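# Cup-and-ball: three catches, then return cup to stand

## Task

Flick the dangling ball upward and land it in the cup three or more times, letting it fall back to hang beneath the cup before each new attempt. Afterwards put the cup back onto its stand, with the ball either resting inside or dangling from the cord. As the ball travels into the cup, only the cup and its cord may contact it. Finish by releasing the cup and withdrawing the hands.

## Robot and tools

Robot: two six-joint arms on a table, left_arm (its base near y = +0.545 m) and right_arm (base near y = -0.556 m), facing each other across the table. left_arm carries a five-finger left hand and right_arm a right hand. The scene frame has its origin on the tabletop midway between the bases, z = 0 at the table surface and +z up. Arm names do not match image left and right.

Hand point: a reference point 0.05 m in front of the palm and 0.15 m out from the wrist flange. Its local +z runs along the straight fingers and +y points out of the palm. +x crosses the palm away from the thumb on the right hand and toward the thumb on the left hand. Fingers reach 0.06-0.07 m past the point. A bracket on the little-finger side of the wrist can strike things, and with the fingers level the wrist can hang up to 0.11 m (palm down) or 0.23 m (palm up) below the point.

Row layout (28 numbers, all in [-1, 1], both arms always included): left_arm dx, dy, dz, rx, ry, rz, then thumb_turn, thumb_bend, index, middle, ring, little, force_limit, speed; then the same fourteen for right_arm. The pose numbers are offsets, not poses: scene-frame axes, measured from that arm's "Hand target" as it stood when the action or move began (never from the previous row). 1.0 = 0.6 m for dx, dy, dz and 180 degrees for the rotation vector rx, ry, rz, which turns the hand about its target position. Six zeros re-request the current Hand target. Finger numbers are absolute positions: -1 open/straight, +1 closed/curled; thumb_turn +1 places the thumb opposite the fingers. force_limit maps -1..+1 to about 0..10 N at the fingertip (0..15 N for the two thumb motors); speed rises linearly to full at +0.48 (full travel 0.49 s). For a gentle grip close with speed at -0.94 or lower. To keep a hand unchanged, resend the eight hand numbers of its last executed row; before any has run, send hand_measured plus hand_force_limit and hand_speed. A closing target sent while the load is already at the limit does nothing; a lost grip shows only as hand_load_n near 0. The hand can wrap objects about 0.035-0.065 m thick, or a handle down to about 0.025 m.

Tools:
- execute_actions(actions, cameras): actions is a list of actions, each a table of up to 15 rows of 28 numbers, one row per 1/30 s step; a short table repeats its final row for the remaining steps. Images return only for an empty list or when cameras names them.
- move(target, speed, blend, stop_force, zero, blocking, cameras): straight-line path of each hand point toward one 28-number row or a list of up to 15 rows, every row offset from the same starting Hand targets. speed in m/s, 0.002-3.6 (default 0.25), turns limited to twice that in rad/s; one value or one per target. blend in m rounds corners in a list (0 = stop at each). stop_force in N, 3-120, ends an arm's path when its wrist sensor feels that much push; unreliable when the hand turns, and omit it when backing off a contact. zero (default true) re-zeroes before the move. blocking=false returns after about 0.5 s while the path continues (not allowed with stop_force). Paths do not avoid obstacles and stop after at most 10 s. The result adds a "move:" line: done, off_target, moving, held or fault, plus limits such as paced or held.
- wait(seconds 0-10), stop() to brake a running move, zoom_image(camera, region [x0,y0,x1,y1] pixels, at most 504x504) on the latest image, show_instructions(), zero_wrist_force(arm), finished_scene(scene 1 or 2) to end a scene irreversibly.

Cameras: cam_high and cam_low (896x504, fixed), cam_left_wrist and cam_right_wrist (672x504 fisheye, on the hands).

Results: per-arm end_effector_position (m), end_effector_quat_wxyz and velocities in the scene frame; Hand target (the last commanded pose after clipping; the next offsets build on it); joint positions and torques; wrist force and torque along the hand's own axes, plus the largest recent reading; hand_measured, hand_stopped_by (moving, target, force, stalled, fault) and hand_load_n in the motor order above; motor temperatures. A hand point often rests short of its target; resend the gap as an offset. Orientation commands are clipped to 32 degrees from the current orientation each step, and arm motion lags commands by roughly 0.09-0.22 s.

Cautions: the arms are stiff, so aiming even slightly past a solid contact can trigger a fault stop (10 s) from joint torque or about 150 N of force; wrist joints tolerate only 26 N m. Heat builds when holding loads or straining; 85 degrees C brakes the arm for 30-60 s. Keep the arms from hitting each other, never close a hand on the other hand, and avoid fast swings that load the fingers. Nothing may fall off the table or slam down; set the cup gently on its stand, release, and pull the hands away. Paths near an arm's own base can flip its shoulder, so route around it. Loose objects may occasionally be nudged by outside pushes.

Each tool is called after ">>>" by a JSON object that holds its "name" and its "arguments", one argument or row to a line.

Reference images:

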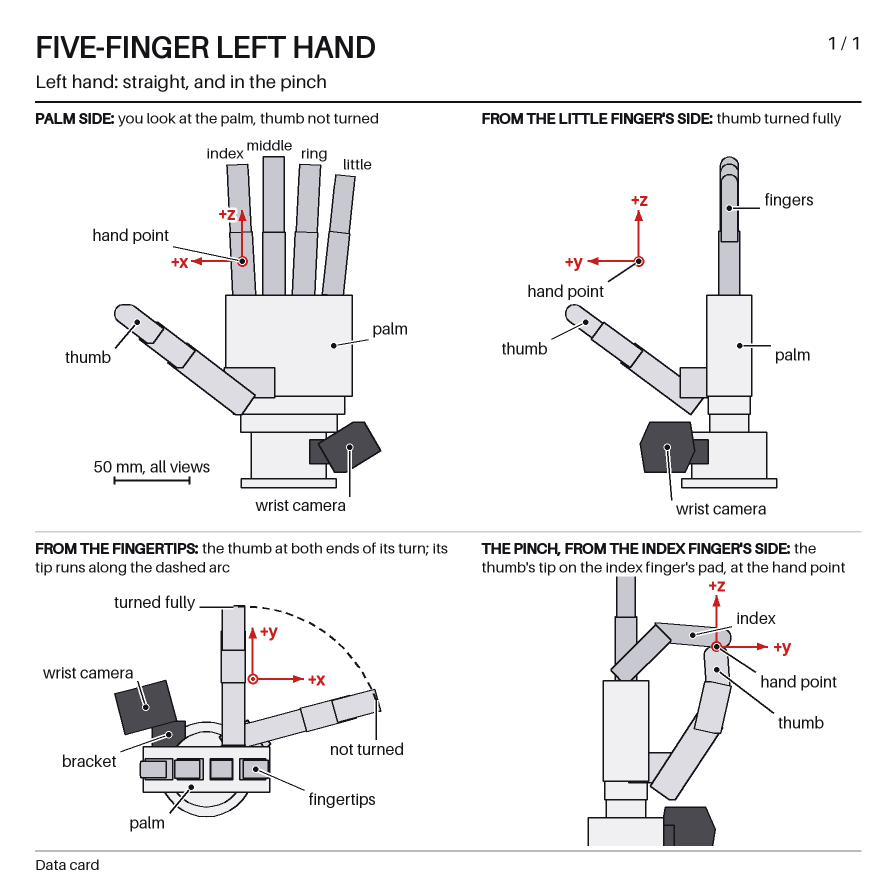

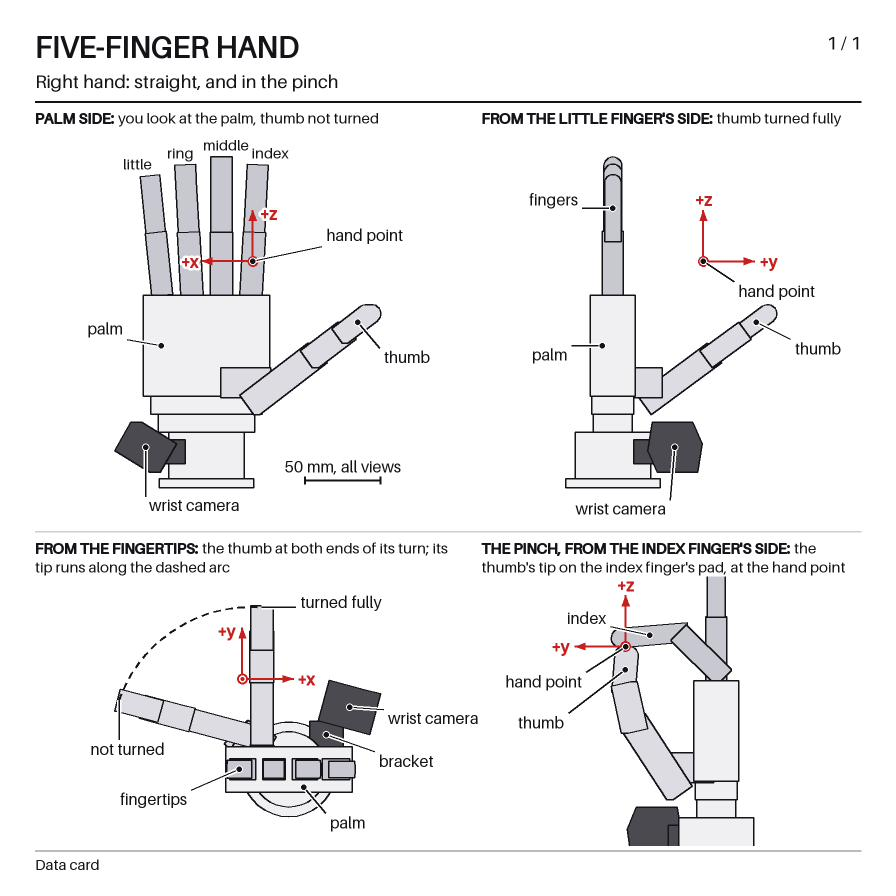

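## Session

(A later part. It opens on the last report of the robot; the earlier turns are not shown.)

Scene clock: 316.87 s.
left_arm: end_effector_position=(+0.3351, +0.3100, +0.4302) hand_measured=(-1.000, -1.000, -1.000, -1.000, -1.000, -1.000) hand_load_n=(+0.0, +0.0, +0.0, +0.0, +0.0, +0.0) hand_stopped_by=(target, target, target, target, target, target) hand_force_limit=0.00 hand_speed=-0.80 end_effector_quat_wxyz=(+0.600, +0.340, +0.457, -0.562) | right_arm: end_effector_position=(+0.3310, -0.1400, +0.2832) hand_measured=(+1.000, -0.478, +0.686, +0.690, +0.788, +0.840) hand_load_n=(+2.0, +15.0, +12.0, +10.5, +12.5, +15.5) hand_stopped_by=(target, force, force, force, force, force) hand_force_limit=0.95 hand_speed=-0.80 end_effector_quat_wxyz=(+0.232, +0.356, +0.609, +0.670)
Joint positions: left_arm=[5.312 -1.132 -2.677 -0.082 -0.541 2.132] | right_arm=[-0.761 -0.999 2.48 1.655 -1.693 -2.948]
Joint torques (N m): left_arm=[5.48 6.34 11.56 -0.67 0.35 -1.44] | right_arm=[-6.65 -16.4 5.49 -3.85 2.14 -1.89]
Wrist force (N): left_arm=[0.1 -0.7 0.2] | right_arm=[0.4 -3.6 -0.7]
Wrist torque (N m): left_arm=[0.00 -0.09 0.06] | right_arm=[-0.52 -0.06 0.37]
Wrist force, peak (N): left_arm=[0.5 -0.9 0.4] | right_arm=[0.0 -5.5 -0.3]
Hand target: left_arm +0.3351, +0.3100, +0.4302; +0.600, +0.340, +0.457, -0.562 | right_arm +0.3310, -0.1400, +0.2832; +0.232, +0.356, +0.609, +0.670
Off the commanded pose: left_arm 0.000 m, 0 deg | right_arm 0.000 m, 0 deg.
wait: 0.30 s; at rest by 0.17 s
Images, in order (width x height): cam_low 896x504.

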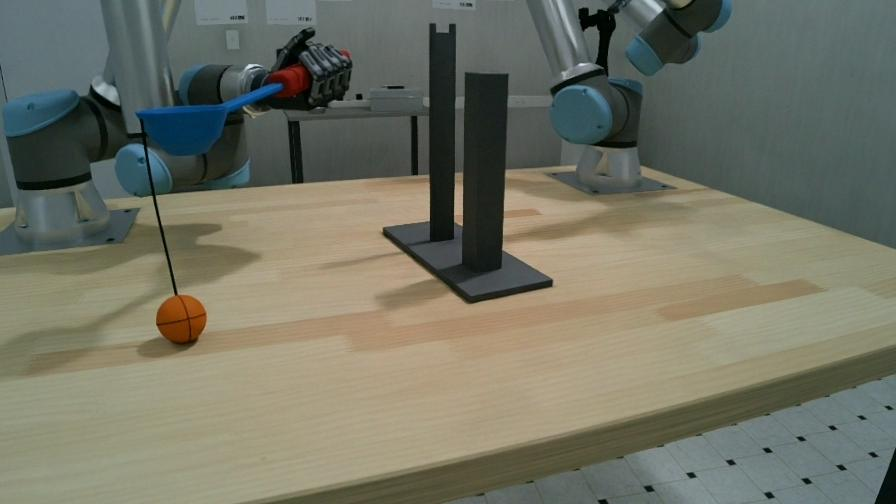

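>>> {"name": "move", "arguments": {
  "target": [0,0,0,0,0,0,-1,-1,-1,-1,-1,-1,0,-0.8,0.0612,-0.0023,0.0,0,0,0,1,0.98,0.99,0.98,0.99,1.0,0.95,-0.8],
  "speed": 0.06
}}

>>> {"name": "move", "arguments": {
  "target": [0,0,0,0,0,0,-1,-1,-1,-1,-1,-1,0,-0.8,0,0,0.0137,0,0,0,1,0.98,0.99,0.98,0.99,1.0,0.95,-0.8],
  "speed": 0.004,
  "cameras": ["cam_low"]
}}

>>> {"name": "zoom_image", "arguments": {
  "camera": "cam_low",
  "region": [120, 250, 240, 350]
}}

>>> {"name": "wait", "arguments": {
  "seconds": 0.21,
  "cameras": ["cam_low"]
}}

>>> {"name": "zoom_image", "arguments": {
  "camera": "cam_low",
  "region": [120, 250, 240, 350]
}}

>>> {"name": "wait", "arguments": {
  "seconds": 0.21,
  "cameras": ["cam_low"]
}}

>>> {"name": "zoom_image", "arguments": {
  "camera": "cam_low",
  "region": [120, 250, 240, 350]
}}

Scene clock: 319.80 s.
left_arm: end_effector_position=(+0.3351, +0.3100, +0.4302) hand_measured=(-1.000, -1.000, -1.000, -1.000, -1.000, -1.000) hand_load_n=(+0.0, +0.0, +0.0, +0.0, +0.0, +0.0) hand_stopped_by=(target, target, target, target, target, target) hand_force_limit=0.00 hand_speed=-0.80 end_effector_quat_wxyz=(+0.600, +0.340, +0.457, -0.562) | right_arm: end_effector_position=(+0.3678, -0.1413, +0.2832) hand_measured=(+1.000, -0.478, +0.686, +0.690, +0.788, +0.840) hand_load_n=(+2.0, +15.0, +11.5, +10.0, +12.5, +16.0) hand_stopped_by=(target, force, force, force, force, force) hand_force_limit=0.95 hand_speed=-0.80 end_effector_quat_wxyz=(+0.232, +0.356, +0.609, +0.670)
Joint positions: left_arm=[5.312 -1.132 -2.677 -0.082 -0.541 2.132] | right_arm=[-0.86 -0.994 2.449 1.682 -1.594 -2.947]
Joint torques (N m): left_arm=[5.76 6.68 11.46 -0.65 0.26 -1.37] | right_arm=[7.46 -27.41 5.62 -4.14 -1.96 1.07]
Wrist force (N): left_arm=[0.2 -0.6 0.2] | right_arm=[0.2 -5.5 -0.4]
Wrist torque (N m): left_arm=[0.02 -0.10 0.07] | right_arm=[-0.61 -0.05 0.29]
Wrist force, peak (N): left_arm=[0.2 -0.9 0.6] | right_arm=[-0.3 -5.8 -0.4]
Hand target: left_arm +0.3351, +0.3100, +0.4302; +0.600, +0.340, +0.457, -0.562 | right_arm +0.3677, -0.1414, +0.2832; +0.232, +0.356, +0.609, +0.670
Off the commanded pose: left_arm 0.000 m, 0 deg | right_arm 0.000 m, 0 deg.
move: done

Scene clock: 322.07 s.
left_arm: end_effector_position=(+0.3351, +0.3100, +0.4302) hand_measured=(-1.000, -1.000, -1.000, -1.000, -1.000, -1.000) hand_load_n=(+0.0, +0.0, +0.0, +0.0, +0.0, +0.0) hand_stopped_by=(target, target, target, target, target, target) hand_force_limit=0.00 hand_speed=-0.80 end_effector_quat_wxyz=(+0.600, +0.340, +0.457, -0.562) | right_arm: end_effector_position=(+0.3677, -0.1414, +0.2915) hand_measured=(+1.000, -0.478, +0.686, +0.690, +0.788, +0.840) hand_load_n=(+2.0, +15.0, +11.5, +10.5, +13.0, +15.5) hand_stopped_by=(target, force, force, force, force, force) hand_force_limit=0.95 hand_speed=-0.80 end_effector_quat_wxyz=(+0.232, +0.356, +0.609, +0.670)
Joint positions: left_arm=[5.312 -1.132 -2.677 -0.082 -0.541 2.132] | right_arm=[-0.86 -1.024 2.451 1.71 -1.594 -2.947]
Joint torques (N m): left_arm=[5.95 7.05 11.75 -0.54 0.31 -1.33] | right_arm=[8.24 -29.64 4.33 -1.08 1.69 -1.41]
Wrist force (N): left_arm=[0.1 -0.5 0.2] | right_arm=[0.0 -4.5 -0.5]
Wrist torque (N m): left_arm=[0.04 -0.10 0.06] | right_arm=[-0.56 -0.02 0.37]
Wrist force, peak (N): left_arm=[0.4 -0.9 0.4] | right_arm=[0.0 -6.2 -0.3]
Hand target: left_arm +0.3351, +0.3100, +0.4302; +0.600, +0.340, +0.457, -0.562 | right_arm +0.3677, -0.1414, +0.2914; +0.232, +0.356, +0.609, +0.670
Off the commanded pose: left_arm 0.000 m, 0 deg | right_arm 0.000 m, 0 deg.
move: done
Images, in order (width x height): cam_low 896x504.

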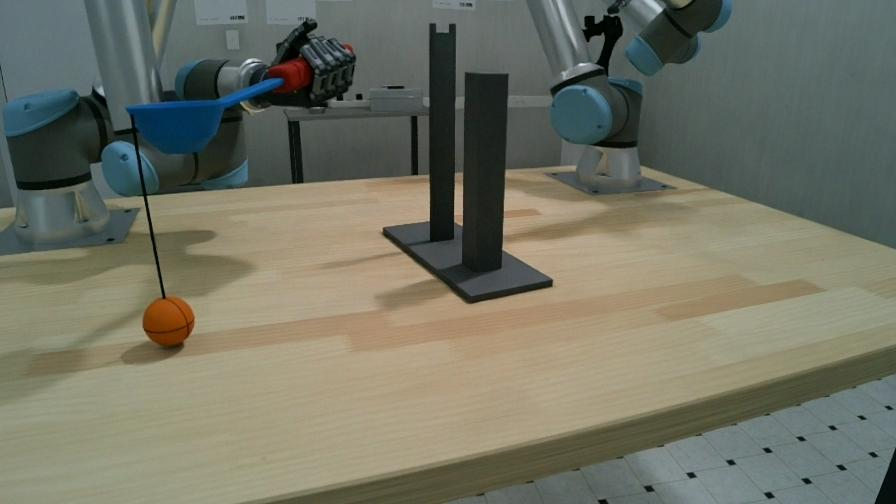

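Scaled by 4.200 from the camera's 896x504 image, which has a finer 1280x720 frame.

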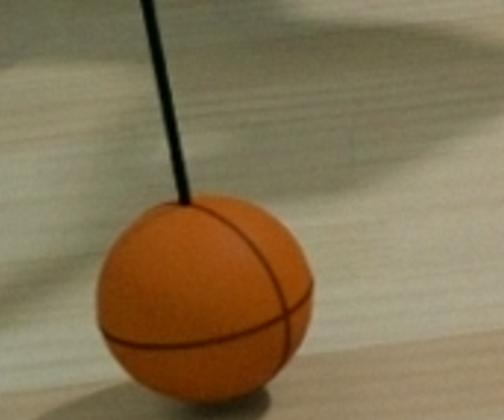

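Scene clock: 322.30 s.
left_arm: end_effector_position=(+0.3351, +0.3100, +0.4302) hand_measured=(-1.000, -1.000, -1.000, -1.000, -1.000, -1.000) hand_load_n=(+0.0, +0.0, +0.0, +0.0, +0.0, +0.0) hand_stopped_by=(target, target, target, target, target, target) hand_force_limit=0.00 hand_speed=-0.80 end_effector_quat_wxyz=(+0.600, +0.340, +0.457, -0.562) | right_arm: end_effector_position=(+0.3677, -0.1414, +0.2915) hand_measured=(+1.000, -0.478, +0.686, +0.690, +0.788, +0.840) hand_load_n=(+2.0, +15.0, +11.5, +10.0, +12.5, +15.5) hand_stopped_by=(target, force, force, force, force, force) hand_force_limit=0.95 hand_speed=-0.80 end_effector_quat_wxyz=(+0.232, +0.356, +0.609, +0.670)
Joint positions: left_arm=[5.312 -1.132 -2.677 -0.082 -0.541 2.132] | right_arm=[-0.86 -1.024 2.451 1.71 -1.594 -2.947]
Joint torques (N m): left_arm=[5.45 6.56 12.19 -0.65 0.32 -1.44] | right_arm=[10.47 -18.99 3.56 -3.39 1.5 -1.38]
Wrist force (N): left_arm=[-0.2 -0.4 0.4] | right_arm=[0.2 -4.9 -0.2]
Wrist torque (N m): left_arm=[0.03 -0.03 0.04] | right_arm=[-0.57 -0.07 0.39]
Wrist force, peak (N): left_arm=[0.3 -0.6 0.5] | right_arm=[-0.2 -5.7 -0.5]
Hand target: left_arm +0.3351, +0.3100, +0.4302; +0.600, +0.340, +0.457, -0.562 | right_arm +0.3677, -0.1414, +0.2914; +0.232, +0.356, +0.609, +0.670
Off the commanded pose: left_arm 0.000 m, 0 deg | right_arm 0.000 m, 0 deg.
wait: 0.23 s; at rest by 0.17 s
Images, in order (width x height): cam_low 896x504.

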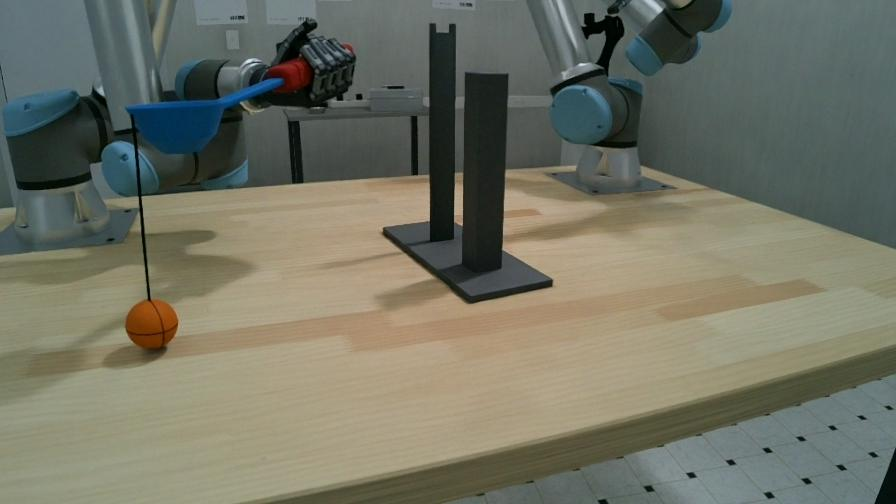

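Scaled by 4.200 from the camera's 896x504 image, which has a finer 1280x720 frame.

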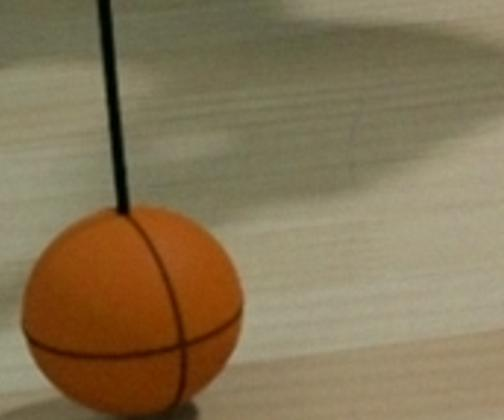

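Scene clock: 322.53 s.
left_arm: end_effector_position=(+0.3351, +0.3100, +0.4302) hand_measured=(-1.000, -1.000, -1.000, -1.000, -1.000, -1.000) hand_load_n=(+0.0, +0.0, +0.0, +0.0, +0.0, +0.0) hand_stopped_by=(target, target, target, target, target, target) hand_force_limit=0.00 hand_speed=-0.80 end_effector_quat_wxyz=(+0.600, +0.340, +0.457, -0.562) | right_arm: end_effector_position=(+0.3677, -0.1414, +0.2914) hand_measured=(+1.000, -0.478, +0.686, +0.690, +0.788, +0.840) hand_load_n=(+2.0, +15.0, +11.5, +10.0, +12.5, +15.5) hand_stopped_by=(target, force, force, force, force, force) hand_force_limit=0.95 hand_speed=-0.80 end_effector_quat_wxyz=(+0.232, +0.356, +0.609, +0.670)
Joint positions: left_arm=[5.312 -1.132 -2.677 -0.082 -0.541 2.132] | right_arm=[-0.86 -1.024 2.451 1.71 -1.594 -2.947]
Joint torques (N m): left_arm=[5.81 7.23 11.5 -0.58 0.35 -1.33] | right_arm=[9.82 -17.5 2.79 -3.66 1.5 -1.45]
Wrist force (N): left_arm=[0.2 -0.7 0.4] | right_arm=[-0.2 -4.6 -0.5]
Wrist torque (N m): left_arm=[0.00 -0.10 0.08] | right_arm=[-0.58 0.01 0.37]
Wrist force, peak (N): left_arm=[0.2 -0.7 0.4] | right_arm=[0.1 -6.0 -0.8]
Hand target: left_arm +0.3351, +0.3100, +0.4302; +0.600, +0.340, +0.457, -0.562 | right_arm +0.3677, -0.1414, +0.2914; +0.232, +0.356, +0.609, +0.670
Off the commanded pose: left_arm 0.000 m, 0 deg | right_arm 0.000 m, 0 deg.
wait: 0.23 s; at rest by 0.17 s
Images, in order (width x height): cam_low 896x504.

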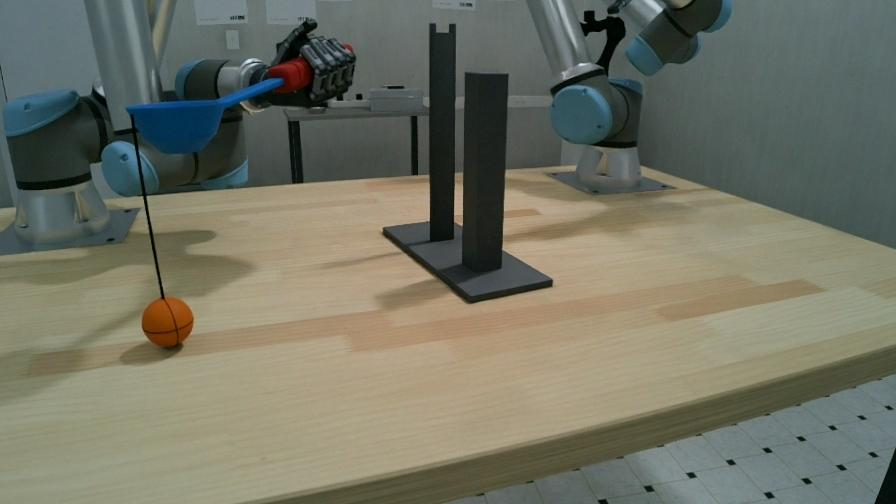

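Scaled by 4.200 from the camera's 896x504 image, which has a finer 1280x720 frame.

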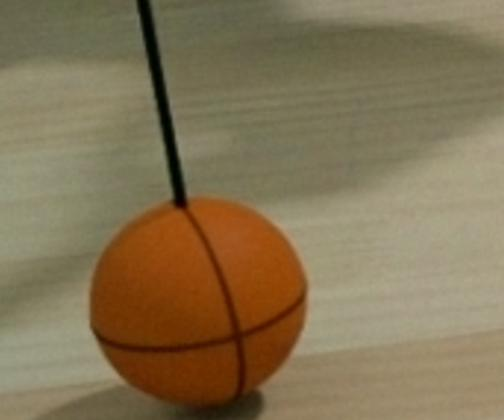

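>>> {"name": "move", "arguments": {
  "target": [0,0,0,0,0,0,-1,-1,-1,-1,-1,-1,0,-0.8,0,0,-0.0138,0,0,0,1,0.98,0.99,0.98,0.99,1.0,0.95,-0.8],
  "speed": 0.02
}}

>>> {"name": "wait", "arguments": {
  "seconds": 1.8,
  "cameras": ["cam_low"]
}}

>>> {"name": "zoom_image", "arguments": {
  "camera": "cam_low",
  "region": [120, 250, 240, 350]
}}

>>> {"name": "zoom_image", "arguments": {
  "camera": "cam_low",
  "region": [100, 60, 360, 260]
}}

Scene clock: 328.33 s.
left_arm: end_effector_position=(+0.3351, +0.3100, +0.4302) hand_measured=(-1.000, -1.000, -1.000, -1.000, -1.000, -1.000) hand_load_n=(+0.0, +0.0, +0.0, +0.0, +0.0, +0.0) hand_stopped_by=(target, target, target, target, target, target) hand_force_limit=0.00 hand_speed=-0.80 end_effector_quat_wxyz=(+0.600, +0.340, +0.457, -0.562) | right_arm: end_effector_position=(+0.3677, -0.1414, +0.2831) hand_measured=(+1.000, -0.478, +0.686, +0.690, +0.788, +0.840) hand_load_n=(+2.0, +15.0, +11.5, +10.0, +12.5, +15.5) hand_stopped_by=(target, force, force, force, force, force) hand_force_limit=0.95 hand_speed=-0.80 end_effector_quat_wxyz=(+0.232, +0.356, +0.609, +0.670)
Joint positions: left_arm=[5.312 -1.132 -2.677 -0.082 -0.541 2.132] | right_arm=[-0.86 -0.994 2.449 1.681 -1.594 -2.947]
Joint torques (N m): left_arm=[5.67 6.54 11.51 -0.58 0.24 -1.25] | right_arm=[9.47 -41.42 -13.21 0.04 -1.83 -1.07]
Wrist force (N): left_arm=[0.1 -0.5 0.5] | right_arm=[0.1 -3.8 -0.5]
Wrist torque (N m): left_arm=[0.02 -0.09 0.06] | right_arm=[-0.57 -0.03 0.29]
Wrist force, peak (N): left_arm=[1.0 -0.9 0.0] | right_arm=[0.0 -6.3 -0.6]
Hand target: left_arm +0.3351, +0.3100, +0.4302; +0.600, +0.340, +0.457, -0.562 | right_arm +0.3677, -0.1414, +0.2831; +0.232, +0.356, +0.609, +0.670
Off the commanded pose: left_arm 0.000 m, 0 deg | right_arm 0.000 m, 0 deg.
move: done

Scene clock: 330.13 s.
left_arm: end_effector_position=(+0.3351, +0.3100, +0.4302) hand_measured=(-1.000, -1.000, -1.000, -1.000, -1.000, -1.000) hand_load_n=(+0.0, +0.0, +0.0, +0.0, +0.0, +0.0) hand_stopped_by=(target, target, target, target, target, target) hand_force_limit=0.00 hand_speed=-0.80 end_effector_quat_wxyz=(+0.600, +0.340, +0.457, -0.562) | right_arm: end_effector_position=(+0.3677, -0.1414, +0.2831) hand_measured=(+1.000, -0.478, +0.686, +0.690, +0.788, +0.840) hand_load_n=(+2.0, +15.0, +11.5, +10.0, +12.5, +16.0) hand_stopped_by=(target, force, force, force, force, force) hand_force_limit=0.95 hand_speed=-0.80 end_effector_quat_wxyz=(+0.232, +0.356, +0.609, +0.670)
Joint positions: left_arm=[5.312 -1.132 -2.677 -0.082 -0.541 2.132] | right_arm=[-0.86 -0.994 2.449 1.682 -1.594 -2.947]
Joint torques (N m): left_arm=[5.76 7.21 12.46 -0.42 0.28 -1.31] | right_arm=[5.54 -41.09 3.94 0.13 -0.61 -1.08]
Wrist force (N): left_arm=[-0.1 -0.5 0.5] | right_arm=[0.1 -3.6 -0.4]
Wrist torque (N m): left_arm=[0.02 -0.06 0.05] | right_arm=[-0.54 -0.02 0.29]
Wrist force, peak (N): left_arm=[0.3 -1.0 0.3] | right_arm=[0.0 -5.6 -0.5]
Hand target: left_arm +0.3351, +0.3100, +0.4302; +0.600, +0.340, +0.457, -0.562 | right_arm +0.3677, -0.1414, +0.2831; +0.232, +0.356, +0.609, +0.670
Off the commanded pose: left_arm 0.000 m, 0 deg | right_arm 0.000 m, 0 deg.
wait: 1.80 s; at rest by 0.17 s
Images, in order (width x height): cam_low 896x504.

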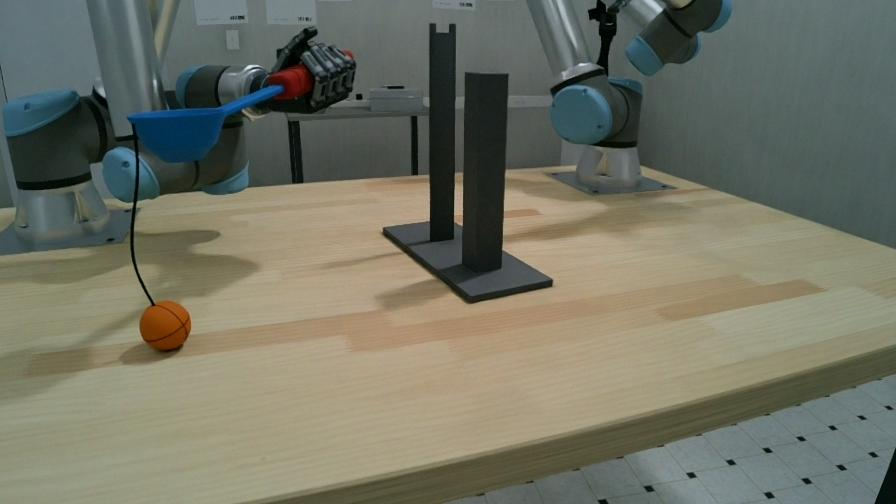

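Scaled by 4.200 from the camera's 896x504 image, which has a finer 1280x720 frame.

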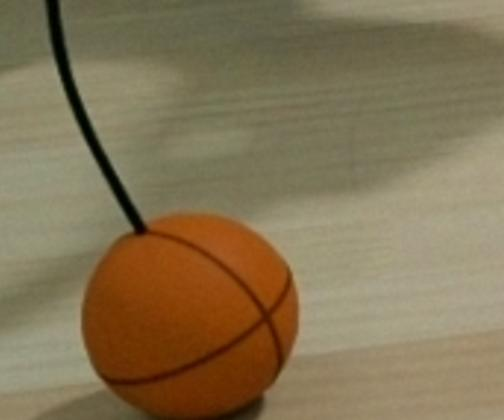

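Scaled by 1.938 from the camera's 896x504 image, which has a finer 1280x720 frame.

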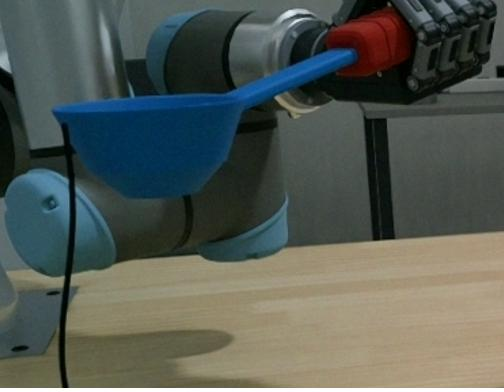

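>>> {"name": "move", "arguments": {
  "target": [0,0,0,0,0,0,-1,-1,-1,-1,-1,-1,0,-0.8,0.002,-0.001,0.0138,0,0,0,1,0.98,0.99,0.98,0.99,1.0,0.95,-0.8],
  "speed": 0.004,
  "cameras": ["cam_low"]
}}

>>> {"name": "zoom_image", "arguments": {
  "camera": "cam_low",
  "region": [120, 250, 240, 350]
}}

>>> {"name": "wait", "arguments": {
  "seconds": 0.21,
  "cameras": ["cam_low"]
}}

>>> {"name": "zoom_image", "arguments": {
  "camera": "cam_low",
  "region": [120, 250, 240, 350]
}}

>>> {"name": "wait", "arguments": {
  "seconds": 0.21,
  "cameras": ["cam_low"]
}}

>>> {"name": "zoom_image", "arguments": {
  "camera": "cam_low",
  "region": [120, 250, 240, 350]
}}

Scene clock: 333.67 s.
left_arm: end_effector_position=(+0.3351, +0.3100, +0.4302) hand_measured=(-1.000, -1.000, -1.000, -1.000, -1.000, -1.000) hand_load_n=(+0.0, +0.0, +0.0, +0.0, +0.0, +0.0) hand_stopped_by=(target, target, target, target, target, target) hand_force_limit=0.00 hand_speed=-0.80 end_effector_quat_wxyz=(+0.600, +0.340, +0.457, -0.562) | right_arm: end_effector_position=(+0.3689, -0.1420, +0.2915) hand_measured=(+1.000, -0.478, +0.686, +0.690, +0.788, +0.840) hand_load_n=(+2.0, +15.5, +12.0, +10.5, +12.5, +15.5) hand_stopped_by=(target, force, force, force, force, force) hand_force_limit=0.95 hand_speed=-0.80 end_effector_quat_wxyz=(+0.232, +0.356, +0.609, +0.670)
Joint positions: left_arm=[5.312 -1.132 -2.677 -0.082 -0.541 2.132] | right_arm=[-0.865 -1.024 2.452 1.71 -1.589 -2.947]
Joint torques (N m): left_arm=[5.99 6.97 11.12 -0.55 0.39 -1.29] | right_arm=[-8.02 -28.28 4.48 -1.02 2.03 0.8]
Wrist force (N): left_arm=[0.1 -0.6 0.1] | right_arm=[0.1 -4.2 -0.8]
Wrist torque (N m): left_arm=[0.03 -0.10 0.06] | right_arm=[-0.59 -0.02 0.37]
Wrist force, peak (N): left_arm=[0.5 -0.8 0.6] | right_arm=[-0.2 -6.1 -0.4]
Hand target: left_arm +0.3351, +0.3100, +0.4302; +0.600, +0.340, +0.457, -0.562 | right_arm +0.3689, -0.1420, +0.2914; +0.232, +0.356, +0.609, +0.670
Off the commanded pose: left_arm 0.000 m, 0 deg | right_arm 0.000 m, 0 deg.
move: done
Images, in order (width x height): cam_low 896x504.

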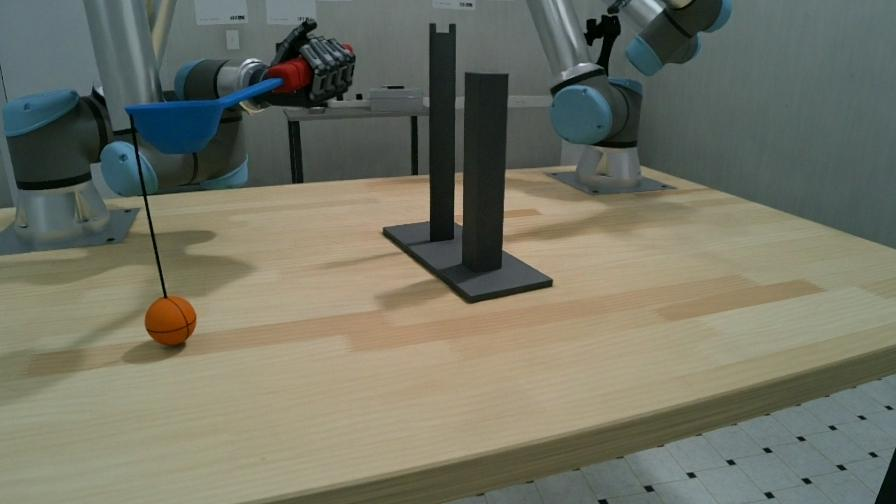

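Scaled by 4.200 from the camera's 896x504 image, which has a finer 1280x720 frame.

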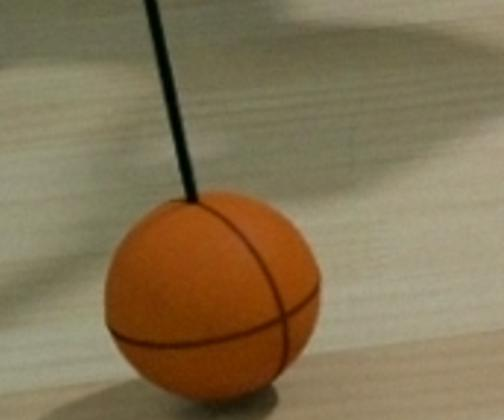

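Scene clock: 333.90 s.
left_arm: end_effector_position=(+0.3351, +0.3100, +0.4302) hand_measured=(-1.000, -1.000, -1.000, -1.000, -1.000, -1.000) hand_load_n=(+0.0, +0.0, +0.0, +0.0, +0.0, +0.0) hand_stopped_by=(target, target, target, target, target, target) hand_force_limit=0.00 hand_speed=-0.80 end_effector_quat_wxyz=(+0.600, +0.340, +0.457, -0.562) | right_arm: end_effector_position=(+0.3689, -0.1420, +0.2915) hand_measured=(+1.000, -0.478, +0.686, +0.690, +0.788, +0.840) hand_load_n=(+2.0, +15.0, +11.5, +10.0, +12.5, +15.5) hand_stopped_by=(target, force, force, force, force, force) hand_force_limit=0.95 hand_speed=-0.80 end_effector_quat_wxyz=(+0.232, +0.356, +0.609, +0.670)
Joint positions: left_arm=[5.312 -1.132 -2.677 -0.082 -0.541 2.132] | right_arm=[-0.865 -1.024 2.452 1.71 -1.589 -2.947]
Joint torques (N m): left_arm=[6.38 7.09 11.87 -0.69 0.22 -1.29] | right_arm=[-6.41 -19.99 2.48 -3.16 1.36 1.11]
Wrist force (N): left_arm=[0.1 -0.5 0.5] | right_arm=[0.0 -6.2 -0.6]
Wrist torque (N m): left_arm=[0.01 -0.06 0.05] | right_arm=[-0.66 -0.02 0.35]
Wrist force, peak (N): left_arm=[0.6 -0.8 0.4] | right_arm=[0.0 -6.2 -0.6]
Hand target: left_arm +0.3351, +0.3100, +0.4302; +0.600, +0.340, +0.457, -0.562 | right_arm +0.3689, -0.1420, +0.2914; +0.232, +0.356, +0.609, +0.670
Off the commanded pose: left_arm 0.000 m, 0 deg | right_arm 0.000 m, 0 deg.
wait: 0.23 s; at rest by 0.17 s
Images, in order (width x height): cam_low 896x504.

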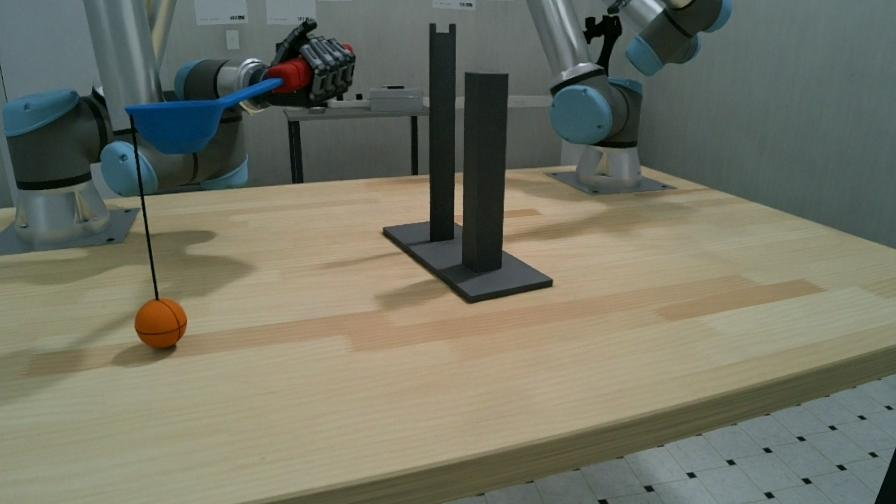

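Scaled by 4.200 from the camera's 896x504 image, which has a finer 1280x720 frame.

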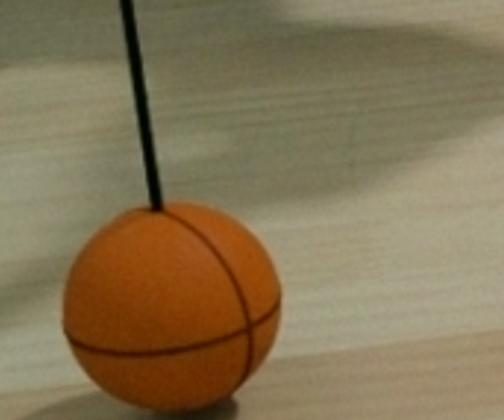

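Scene clock: 334.13 s.
left_arm: end_effector_position=(+0.3351, +0.3100, +0.4302) hand_measured=(-1.000, -1.000, -1.000, -1.000, -1.000, -1.000) hand_load_n=(+0.0, +0.0, +0.0, +0.0, +0.0, +0.0) hand_stopped_by=(target, target, target, target, target, target) hand_force_limit=0.00 hand_speed=-0.80 end_effector_quat_wxyz=(+0.600, +0.340, +0.457, -0.562) | right_arm: end_effector_position=(+0.3689, -0.1420, +0.2914) hand_measured=(+1.000, -0.478, +0.686, +0.690, +0.788, +0.840) hand_load_n=(+2.0, +15.0, +11.5, +10.5, +12.5, +15.5) hand_stopped_by=(target, force, force, force, force, force) hand_force_limit=0.95 hand_speed=-0.80 end_effector_quat_wxyz=(+0.232, +0.356, +0.609, +0.670)
Joint positions: left_arm=[5.312 -1.132 -2.677 -0.082 -0.541 2.132] | right_arm=[-0.865 -1.024 2.452 1.709 -1.589 -2.947]
Joint torques (N m): left_arm=[6.28 6.82 12.07 -0.55 0.39 -1.35] | right_arm=[-4.84 -17.83 2.5 -3.84 1.1 1.45]
Wrist force (N): left_arm=[0.4 -0.5 0.3] | right_arm=[0.2 -3.9 -0.7]
Wrist torque (N m): left_arm=[0.03 -0.13 0.08] | right_arm=[-0.56 -0.03 0.38]
Wrist force, peak (N): left_arm=[0.5 -0.7 0.3] | right_arm=[-0.4 -6.0 -0.5]
Hand target: left_arm +0.3351, +0.3100, +0.4302; +0.600, +0.340, +0.457, -0.562 | right_arm +0.3689, -0.1420, +0.2914; +0.232, +0.356, +0.609, +0.670
Off the commanded pose: left_arm 0.000 m, 0 deg | right_arm 0.000 m, 0 deg.
wait: 0.23 s; at rest by 0.17 s
Images, in order (width x height): cam_low 896x504.

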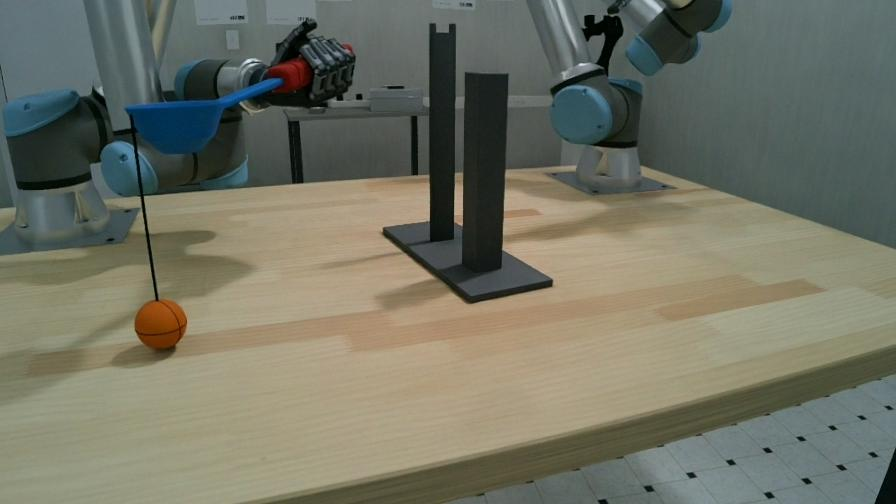

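Scaled by 4.200 from the camera's 896x504 image, which has a finer 1280x720 frame.

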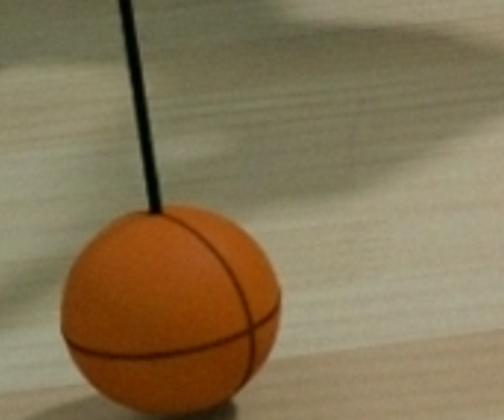

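>>> {"name": "move", "arguments": {
  "target": [0,0,0,0,0,0,-1,-1,-1,-1,-1,-1,0,-0.8,0,0,-0.012,0,0,0,1,0.98,0.99,0.98,0.99,1.0,0.95,-0.8],
  "speed": 0.02
}}

>>> {"name": "wait", "arguments": {
  "seconds": 1.5,
  "cameras": ["cam_low"]
}}

>>> {"name": "zoom_image", "arguments": {
  "camera": "cam_low",
  "region": [120, 250, 240, 350]
}}

Scene clock: 337.73 s.
left_arm: end_effector_position=(+0.3351, +0.3100, +0.4302) hand_measured=(-1.000, -1.000, -1.000, -1.000, -1.000, -1.000) hand_load_n=(+0.0, +0.0, +0.0, +0.0, +0.0, +0.0) hand_stopped_by=(target, target, target, target, target, target) hand_force_limit=0.00 hand_speed=-0.80 end_effector_quat_wxyz=(+0.600, +0.340, +0.457, -0.562) | right_arm: end_effector_position=(+0.3689, -0.1420, +0.2841) hand_measured=(+1.000, -0.478, +0.686, +0.690, +0.788, +0.840) hand_load_n=(+2.0, +15.0, +11.5, +10.5, +12.5, +15.5) hand_stopped_by=(target, force, force, force, force, force) hand_force_limit=0.95 hand_speed=-0.80 end_effector_quat_wxyz=(+0.232, +0.356, +0.609, +0.670)
Joint positions: left_arm=[5.312 -1.132 -2.677 -0.082 -0.541 2.132] | right_arm=[-0.865 -0.998 2.45 1.685 -1.589 -2.947]
Joint torques (N m): left_arm=[6 6.07 11.55 -0.43 0.37 -1.28] | right_arm=[5.96 -40.43 -14.16 0.28 -1.37 1.18]
Wrist force (N): left_arm=[0.2 -0.7 0.1] | right_arm=[0.2 -5.5 -0.5]
Wrist torque (N m): left_arm=[0.01 -0.09 0.06] | right_arm=[-0.60 -0.04 0.29]
Wrist force, peak (N): left_arm=[0.4 -1.2 0.2] | right_arm=[0.1 -6.1 -0.4]
Hand target: left_arm +0.3351, +0.3100, +0.4302; +0.600, +0.340, +0.457, -0.562 | right_arm +0.3689, -0.1420, +0.2842; +0.232, +0.356, +0.609, +0.670
Off the commanded pose: left_arm 0.000 m, 0 deg | right_arm 0.000 m, 0 deg.
move: done

Scene clock: 339.23 s.
left_arm: end_effector_position=(+0.3351, +0.3100, +0.4302) hand_measured=(-1.000, -1.000, -1.000, -1.000, -1.000, -1.000) hand_load_n=(+0.0, +0.0, +0.0, +0.0, +0.0, +0.0) hand_stopped_by=(target, target, target, target, target, target) hand_force_limit=0.00 hand_speed=-0.80 end_effector_quat_wxyz=(+0.600, +0.340, +0.457, -0.562) | right_arm: end_effector_position=(+0.3689, -0.1420, +0.2842) hand_measured=(+1.000, -0.478, +0.686, +0.690, +0.788, +0.840) hand_load_n=(+2.0, +15.0, +11.5, +10.5, +12.5, +15.5) hand_stopped_by=(target, force, force, force, force, force) hand_force_limit=0.95 hand_speed=-0.80 end_effector_quat_wxyz=(+0.232, +0.356, +0.609, +0.670)
Joint positions: left_arm=[5.312 -1.132 -2.677 -0.082 -0.541 2.132] | right_arm=[-0.865 -0.998 2.45 1.685 -1.589 -2.947]
Joint torques (N m): left_arm=[6.04 6.84 11.03 -0.55 0.28 -1.25] | right_arm=[4.39 -41.29 2.52 0.4 -0.23 0.14]
Wrist force (N): left_arm=[0.2 -0.6 0.1] | right_arm=[-0.1 -5.3 -0.6]
Wrist torque (N m): left_arm=[0.01 -0.09 0.06] | right_arm=[-0.58 0.00 0.27]
Wrist force, peak (N): left_arm=[0.1 -1.0 0.3] | right_arm=[0.1 -5.9 -0.5]
Hand target: left_arm +0.3351, +0.3100, +0.4302; +0.600, +0.340, +0.457, -0.562 | right_arm +0.3689, -0.1420, +0.2842; +0.232, +0.356, +0.609, +0.670
Off the commanded pose: left_arm 0.000 m, 0 deg | right_arm 0.000 m, 0 deg.
wait: 1.50 s; at rest by 0.17 s
Images, in order (width x height): cam_low 896x504.

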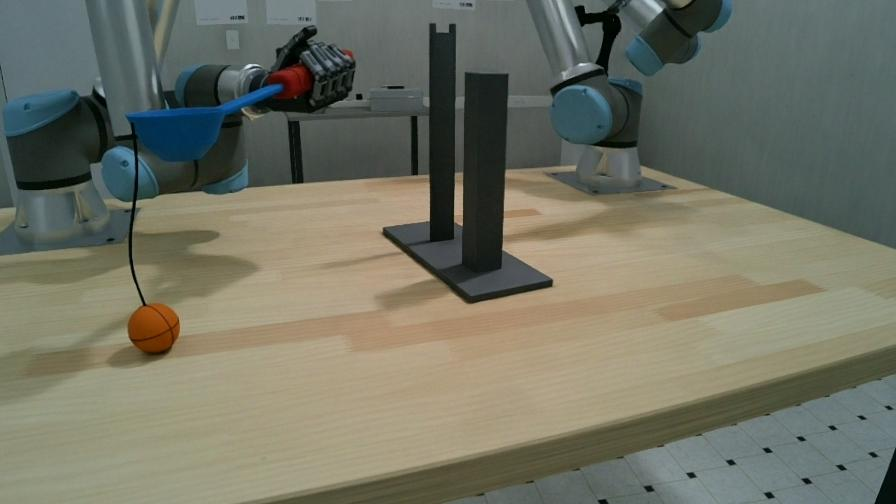

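Scaled by 4.200 from the camera's 896x504 image, which has a finer 1280x720 frame.

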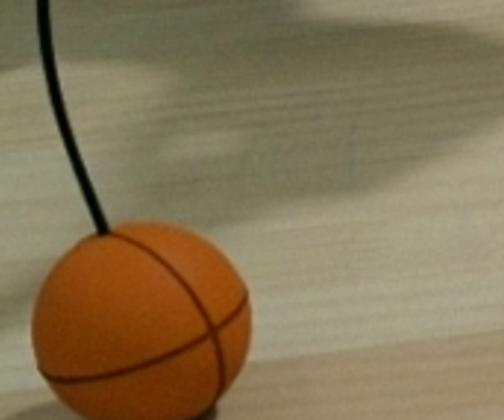

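>>> {"name": "move", "arguments": {
  "target": [0,0,0,0,0,0,-1,-1,-1,-1,-1,-1,0,-0.8,0.0110,-0.0182,0.0,0,0,0,1,0.98,0.99,0.98,0.99,1.0,0.95,-0.8],
  "speed": 0.04
}}

>>> {"name": "move", "arguments": {
  "target": [0,0,0,0,0,0,-1,-1,-1,-1,-1,-1,0,-0.8,0,0,0.014,0,0,0,1,0.98,0.99,0.98,0.99,1.0,0.95,-0.8],
  "speed": 0.004,
  "cameras": ["cam_low"]
}}

>>> {"name": "zoom_image", "arguments": {
  "camera": "cam_low",
  "region": [100, 250, 220, 350]
}}

>>> {"name": "wait", "arguments": {
  "seconds": 0.21,
  "cameras": ["cam_low"]
}}

>>> {"name": "zoom_image", "arguments": {
  "camera": "cam_low",
  "region": [100, 250, 220, 350]
}}

>>> {"name": "wait", "arguments": {
  "seconds": 0.21,
  "cameras": ["cam_low"]
}}

>>> {"name": "zoom_image", "arguments": {
  "camera": "cam_low",
  "region": [100, 250, 220, 350]
}}

Scene clock: 342.37 s.
left_arm: end_effector_position=(+0.3351, +0.3100, +0.4302) hand_measured=(-1.000, -1.000, -1.000, -1.000, -1.000, -1.000) hand_load_n=(+0.0, +0.0, +0.0, +0.0, +0.0, +0.0) hand_stopped_by=(target, target, target, target, target, target) hand_force_limit=0.00 hand_speed=-0.80 end_effector_quat_wxyz=(+0.600, +0.340, +0.457, -0.562) | right_arm: end_effector_position=(+0.3755, -0.1530, +0.2842) hand_measured=(+1.000, -0.478, +0.686, +0.690, +0.788, +0.840) hand_load_n=(+2.0, +15.0, +11.5, +10.5, +12.5, +15.5) hand_stopped_by=(target, force, force, force, force, force) hand_force_limit=0.95 hand_speed=-0.80 end_effector_quat_wxyz=(+0.232, +0.356, +0.609, +0.670) end_effector_velocity=(+0.000, +0.001, +0.001) end_effector_angular_velocity=(+0.001, -0.002, -0.001)
Joint positions: left_arm=[5.312 -1.132 -2.677 -0.082 -0.541 2.132] | right_arm=[-0.911 -1.001 2.471 1.667 -1.543 -2.947]
Joint velocities: left_arm=[within noise] | right_arm=[0.003 0 -0.005 0.002 -0.005 0]
Joint torques (N m): left_arm=[5.9 7.28 11.56 -0.51 0.27 -1.4] | right_arm=[10 -33.6 -15.08 0.14 -2.26 1.36]
Wrist force (N): left_arm=[0.4 -0.5 0.3] | right_arm=[0.0 -3.6 -0.9]
Wrist torque (N m): left_arm=[0.03 -0.13 0.08] | right_arm=[-0.54 0.00 0.26]
Wrist force, peak (N): left_arm=[0.1 -1.1 -0.1] | right_arm=[0.3 -5.8 -0.5]
Hand target: left_arm +0.3351, +0.3100, +0.4302; +0.600, +0.340, +0.457, -0.562 | right_arm +0.3755, -0.1529, +0.2842; +0.232, +0.356, +0.609, +0.670
Off the commanded pose: left_arm 0.000 m, 0 deg | right_arm 0.000 m, 0 deg.
move: done

Scene clock: 344.70 s.
left_arm: end_effector_position=(+0.3351, +0.3100, +0.4302) hand_measured=(-1.000, -1.000, -1.000, -1.000, -1.000, -1.000) hand_load_n=(+0.0, +0.0, +0.0, +0.0, +0.0, +0.0) hand_stopped_by=(target, target, target, target, target, target) hand_force_limit=0.00 hand_speed=-0.80 end_effector_quat_wxyz=(+0.600, +0.340, +0.457, -0.562) | right_arm: end_effector_position=(+0.3755, -0.1529, +0.2927) hand_measured=(+1.000, -0.478, +0.686, +0.690, +0.788, +0.840) hand_load_n=(+2.0, +15.0, +11.5, +10.5, +12.5, +15.5) hand_stopped_by=(target, force, force, force, force, force) hand_force_limit=0.95 hand_speed=-0.80 end_effector_quat_wxyz=(+0.232, +0.356, +0.609, +0.670)
Joint positions: left_arm=[5.312 -1.132 -2.677 -0.082 -0.541 2.132] | right_arm=[-0.911 -1.033 2.473 1.697 -1.543 -2.947]
Joint torques (N m): left_arm=[5.86 7.33 11.22 -0.5 0.36 -1.33] | right_arm=[10.32 -29.21 5.22 -1.17 -1.95 -0.43]
Wrist force (N): left_arm=[0.1 -0.6 0.1] | right_arm=[0.1 -3.9 -0.6]
Wrist torque (N m): left_arm=[0.02 -0.10 0.07] | right_arm=[-0.55 -0.03 0.34]
Wrist force, peak (N): left_arm=[0.3 -1.0 0.3] | right_arm=[0.0 -5.9 -0.3]
Hand target: left_arm +0.3351, +0.3100, +0.4302; +0.600, +0.340, +0.457, -0.562 | right_arm +0.3755, -0.1529, +0.2926; +0.232, +0.356, +0.609, +0.670
Off the commanded pose: left_arm 0.000 m, 0 deg | right_arm 0.000 m, 0 deg.
move: done
Images, in order (width x height): cam_low 896x504.

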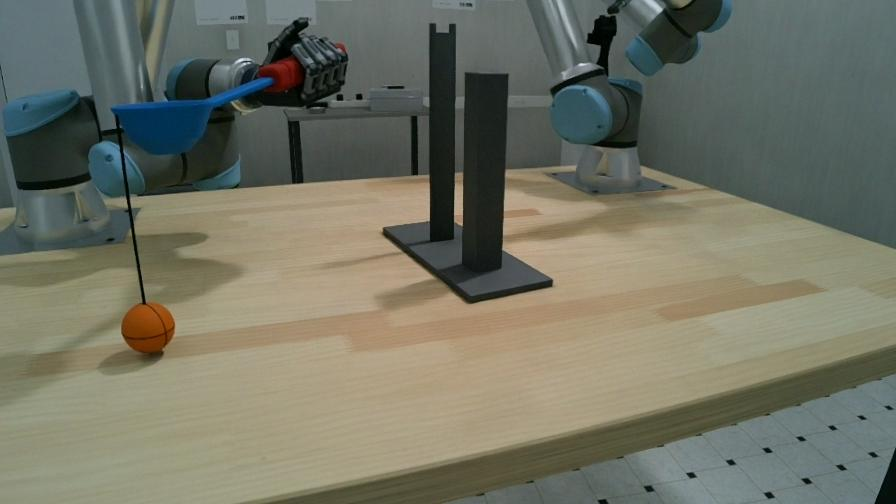

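Scaled by 4.200 from the camera's 896x504 image, which has a finer 1280x720 frame.

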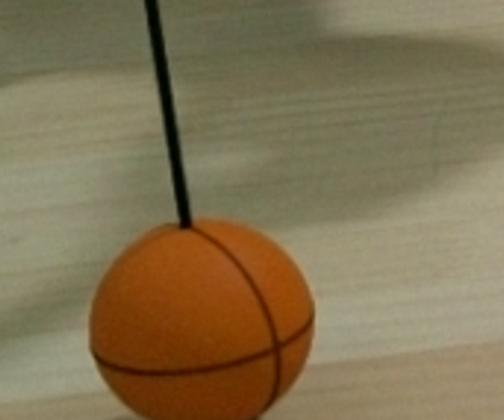

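Scene clock: 344.93 s.
left_arm: end_effector_position=(+0.3351, +0.3100, +0.4302) hand_measured=(-1.000, -1.000, -1.000, -1.000, -1.000, -1.000) hand_load_n=(+0.0, +0.5, +0.0, +0.0, +0.0, +0.0) hand_stopped_by=(target, target, target, target, target, target) hand_force_limit=0.00 hand_speed=-0.80 end_effector_quat_wxyz=(+0.600, +0.340, +0.457, -0.562) | right_arm: end_effector_position=(+0.3755, -0.1529, +0.2927) hand_measured=(+1.000, -0.478, +0.686, +0.690, +0.788, +0.840) hand_load_n=(+2.0, +15.0, +11.5, +10.5, +12.5, +15.5) hand_stopped_by=(target, force, force, force, force, force) hand_force_limit=0.95 hand_speed=-0.80 end_effector_quat_wxyz=(+0.232, +0.356, +0.609, +0.670)
Joint positions: left_arm=[5.312 -1.132 -2.677 -0.082 -0.541 2.132] | right_arm=[-0.911 -1.033 2.473 1.697 -1.543 -2.947]
Joint torques (N m): left_arm=[5.94 7.07 11.19 -0.49 0.34 -1.35] | right_arm=[9.91 -18.98 4.9 -3.16 -2.02 -0.73]
Wrist force (N): left_arm=[0.2 -0.6 0.2] | right_arm=[-0.1 -5.7 -0.2]
Wrist torque (N m): left_arm=[0.01 -0.10 0.07] | right_arm=[-0.60 -0.02 0.33]
Wrist force, peak (N): left_arm=[0.1 -0.7 0.2] | right_arm=[0.2 -6.4 -0.7]
Hand target: left_arm +0.3351, +0.3100, +0.4302; +0.600, +0.340, +0.457, -0.562 | right_arm +0.3755, -0.1529, +0.2926; +0.232, +0.356, +0.609, +0.670
Off the commanded pose: left_arm 0.000 m, 0 deg | right_arm 0.000 m, 0 deg.
wait: 0.23 s; at rest by 0.17 s
Images, in order (width x height): cam_low 896x504.

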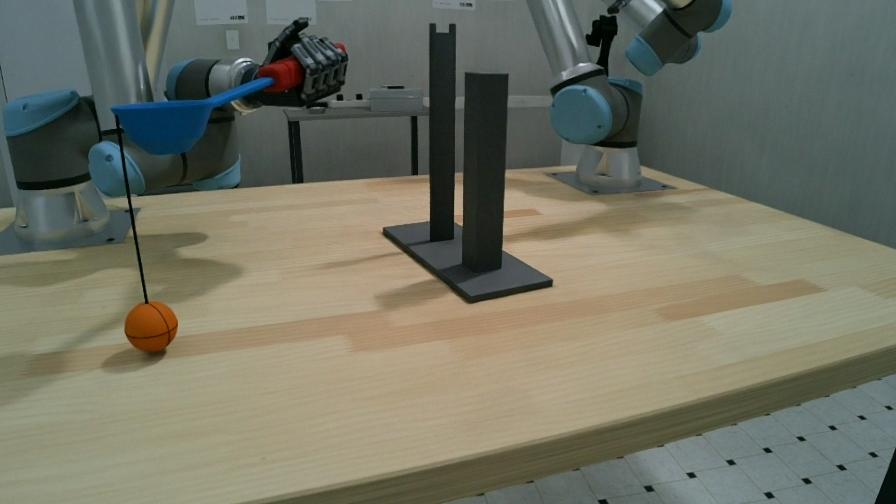

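Scaled by 4.200 from the camera's 896x504 image, which has a finer 1280x720 frame.

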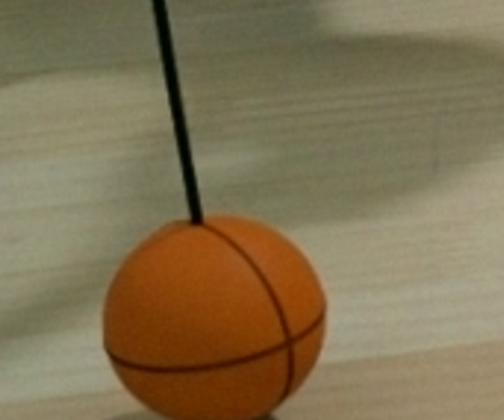

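Scene clock: 345.17 s.
left_arm: end_effector_position=(+0.3351, +0.3100, +0.4302) hand_measured=(-1.000, -1.000, -1.000, -1.000, -1.000, -1.000) hand_load_n=(+0.0, +0.0, +0.0, +0.0, +0.0, +0.0) hand_stopped_by=(target, target, target, target, target, target) hand_force_limit=0.00 hand_speed=-0.80 end_effector_quat_wxyz=(+0.600, +0.340, +0.457, -0.562) | right_arm: end_effector_position=(+0.3755, -0.1529, +0.2926) hand_measured=(+1.000, -0.478, +0.686, +0.690, +0.788, +0.840) hand_load_n=(+2.0, +15.0, +11.5, +10.5, +12.5, +15.5) hand_stopped_by=(target, force, force, force, force, force) hand_force_limit=0.95 hand_speed=-0.80 end_effector_quat_wxyz=(+0.232, +0.356, +0.609, +0.670)
Joint positions: left_arm=[5.312 -1.132 -2.677 -0.082 -0.541 2.132] | right_arm=[-0.911 -1.033 2.473 1.696 -1.543 -2.947]
Joint torques (N m): left_arm=[6.09 6.44 12.13 -0.5 0.28 -1.38] | right_arm=[10.2 -16.83 3.18 -3.77 -2.06 -0.89]
Wrist force (N): left_arm=[0.3 -0.5 0.5] | right_arm=[0.2 -4.1 -0.4]
Wrist torque (N m): left_arm=[0.02 -0.12 0.07] | right_arm=[-0.59 -0.04 0.34]
Wrist force, peak (N): left_arm=[0.2 -0.8 0.3] | right_arm=[-0.1 -5.6 -0.4]
Hand target: left_arm +0.3351, +0.3100, +0.4302; +0.600, +0.340, +0.457, -0.562 | right_arm +0.3755, -0.1529, +0.2926; +0.232, +0.356, +0.609, +0.670
Off the commanded pose: left_arm 0.000 m, 0 deg | right_arm 0.000 m, 0 deg.
wait: 0.23 s; at rest by 0.17 s
Images, in order (width x height): cam_low 896x504.

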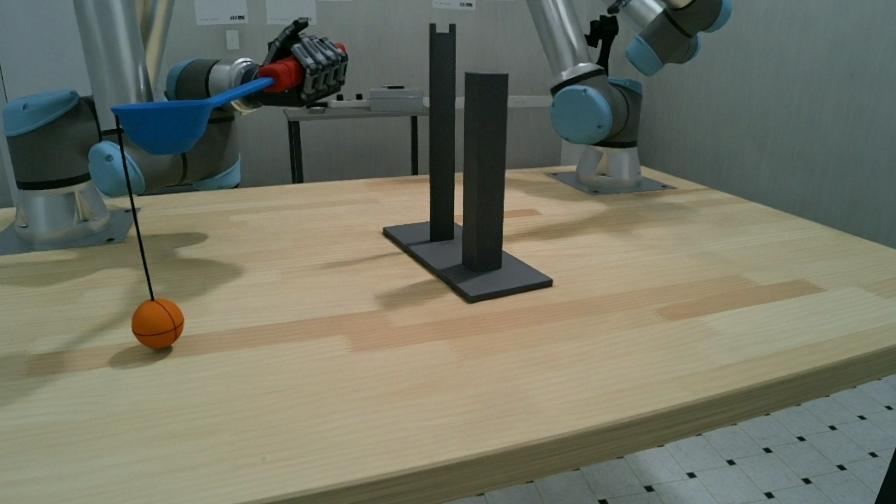

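Scaled by 4.200 from the camera's 896x504 image, which has a finer 1280x720 frame.

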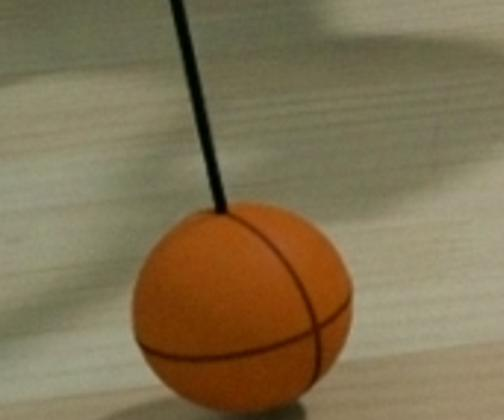

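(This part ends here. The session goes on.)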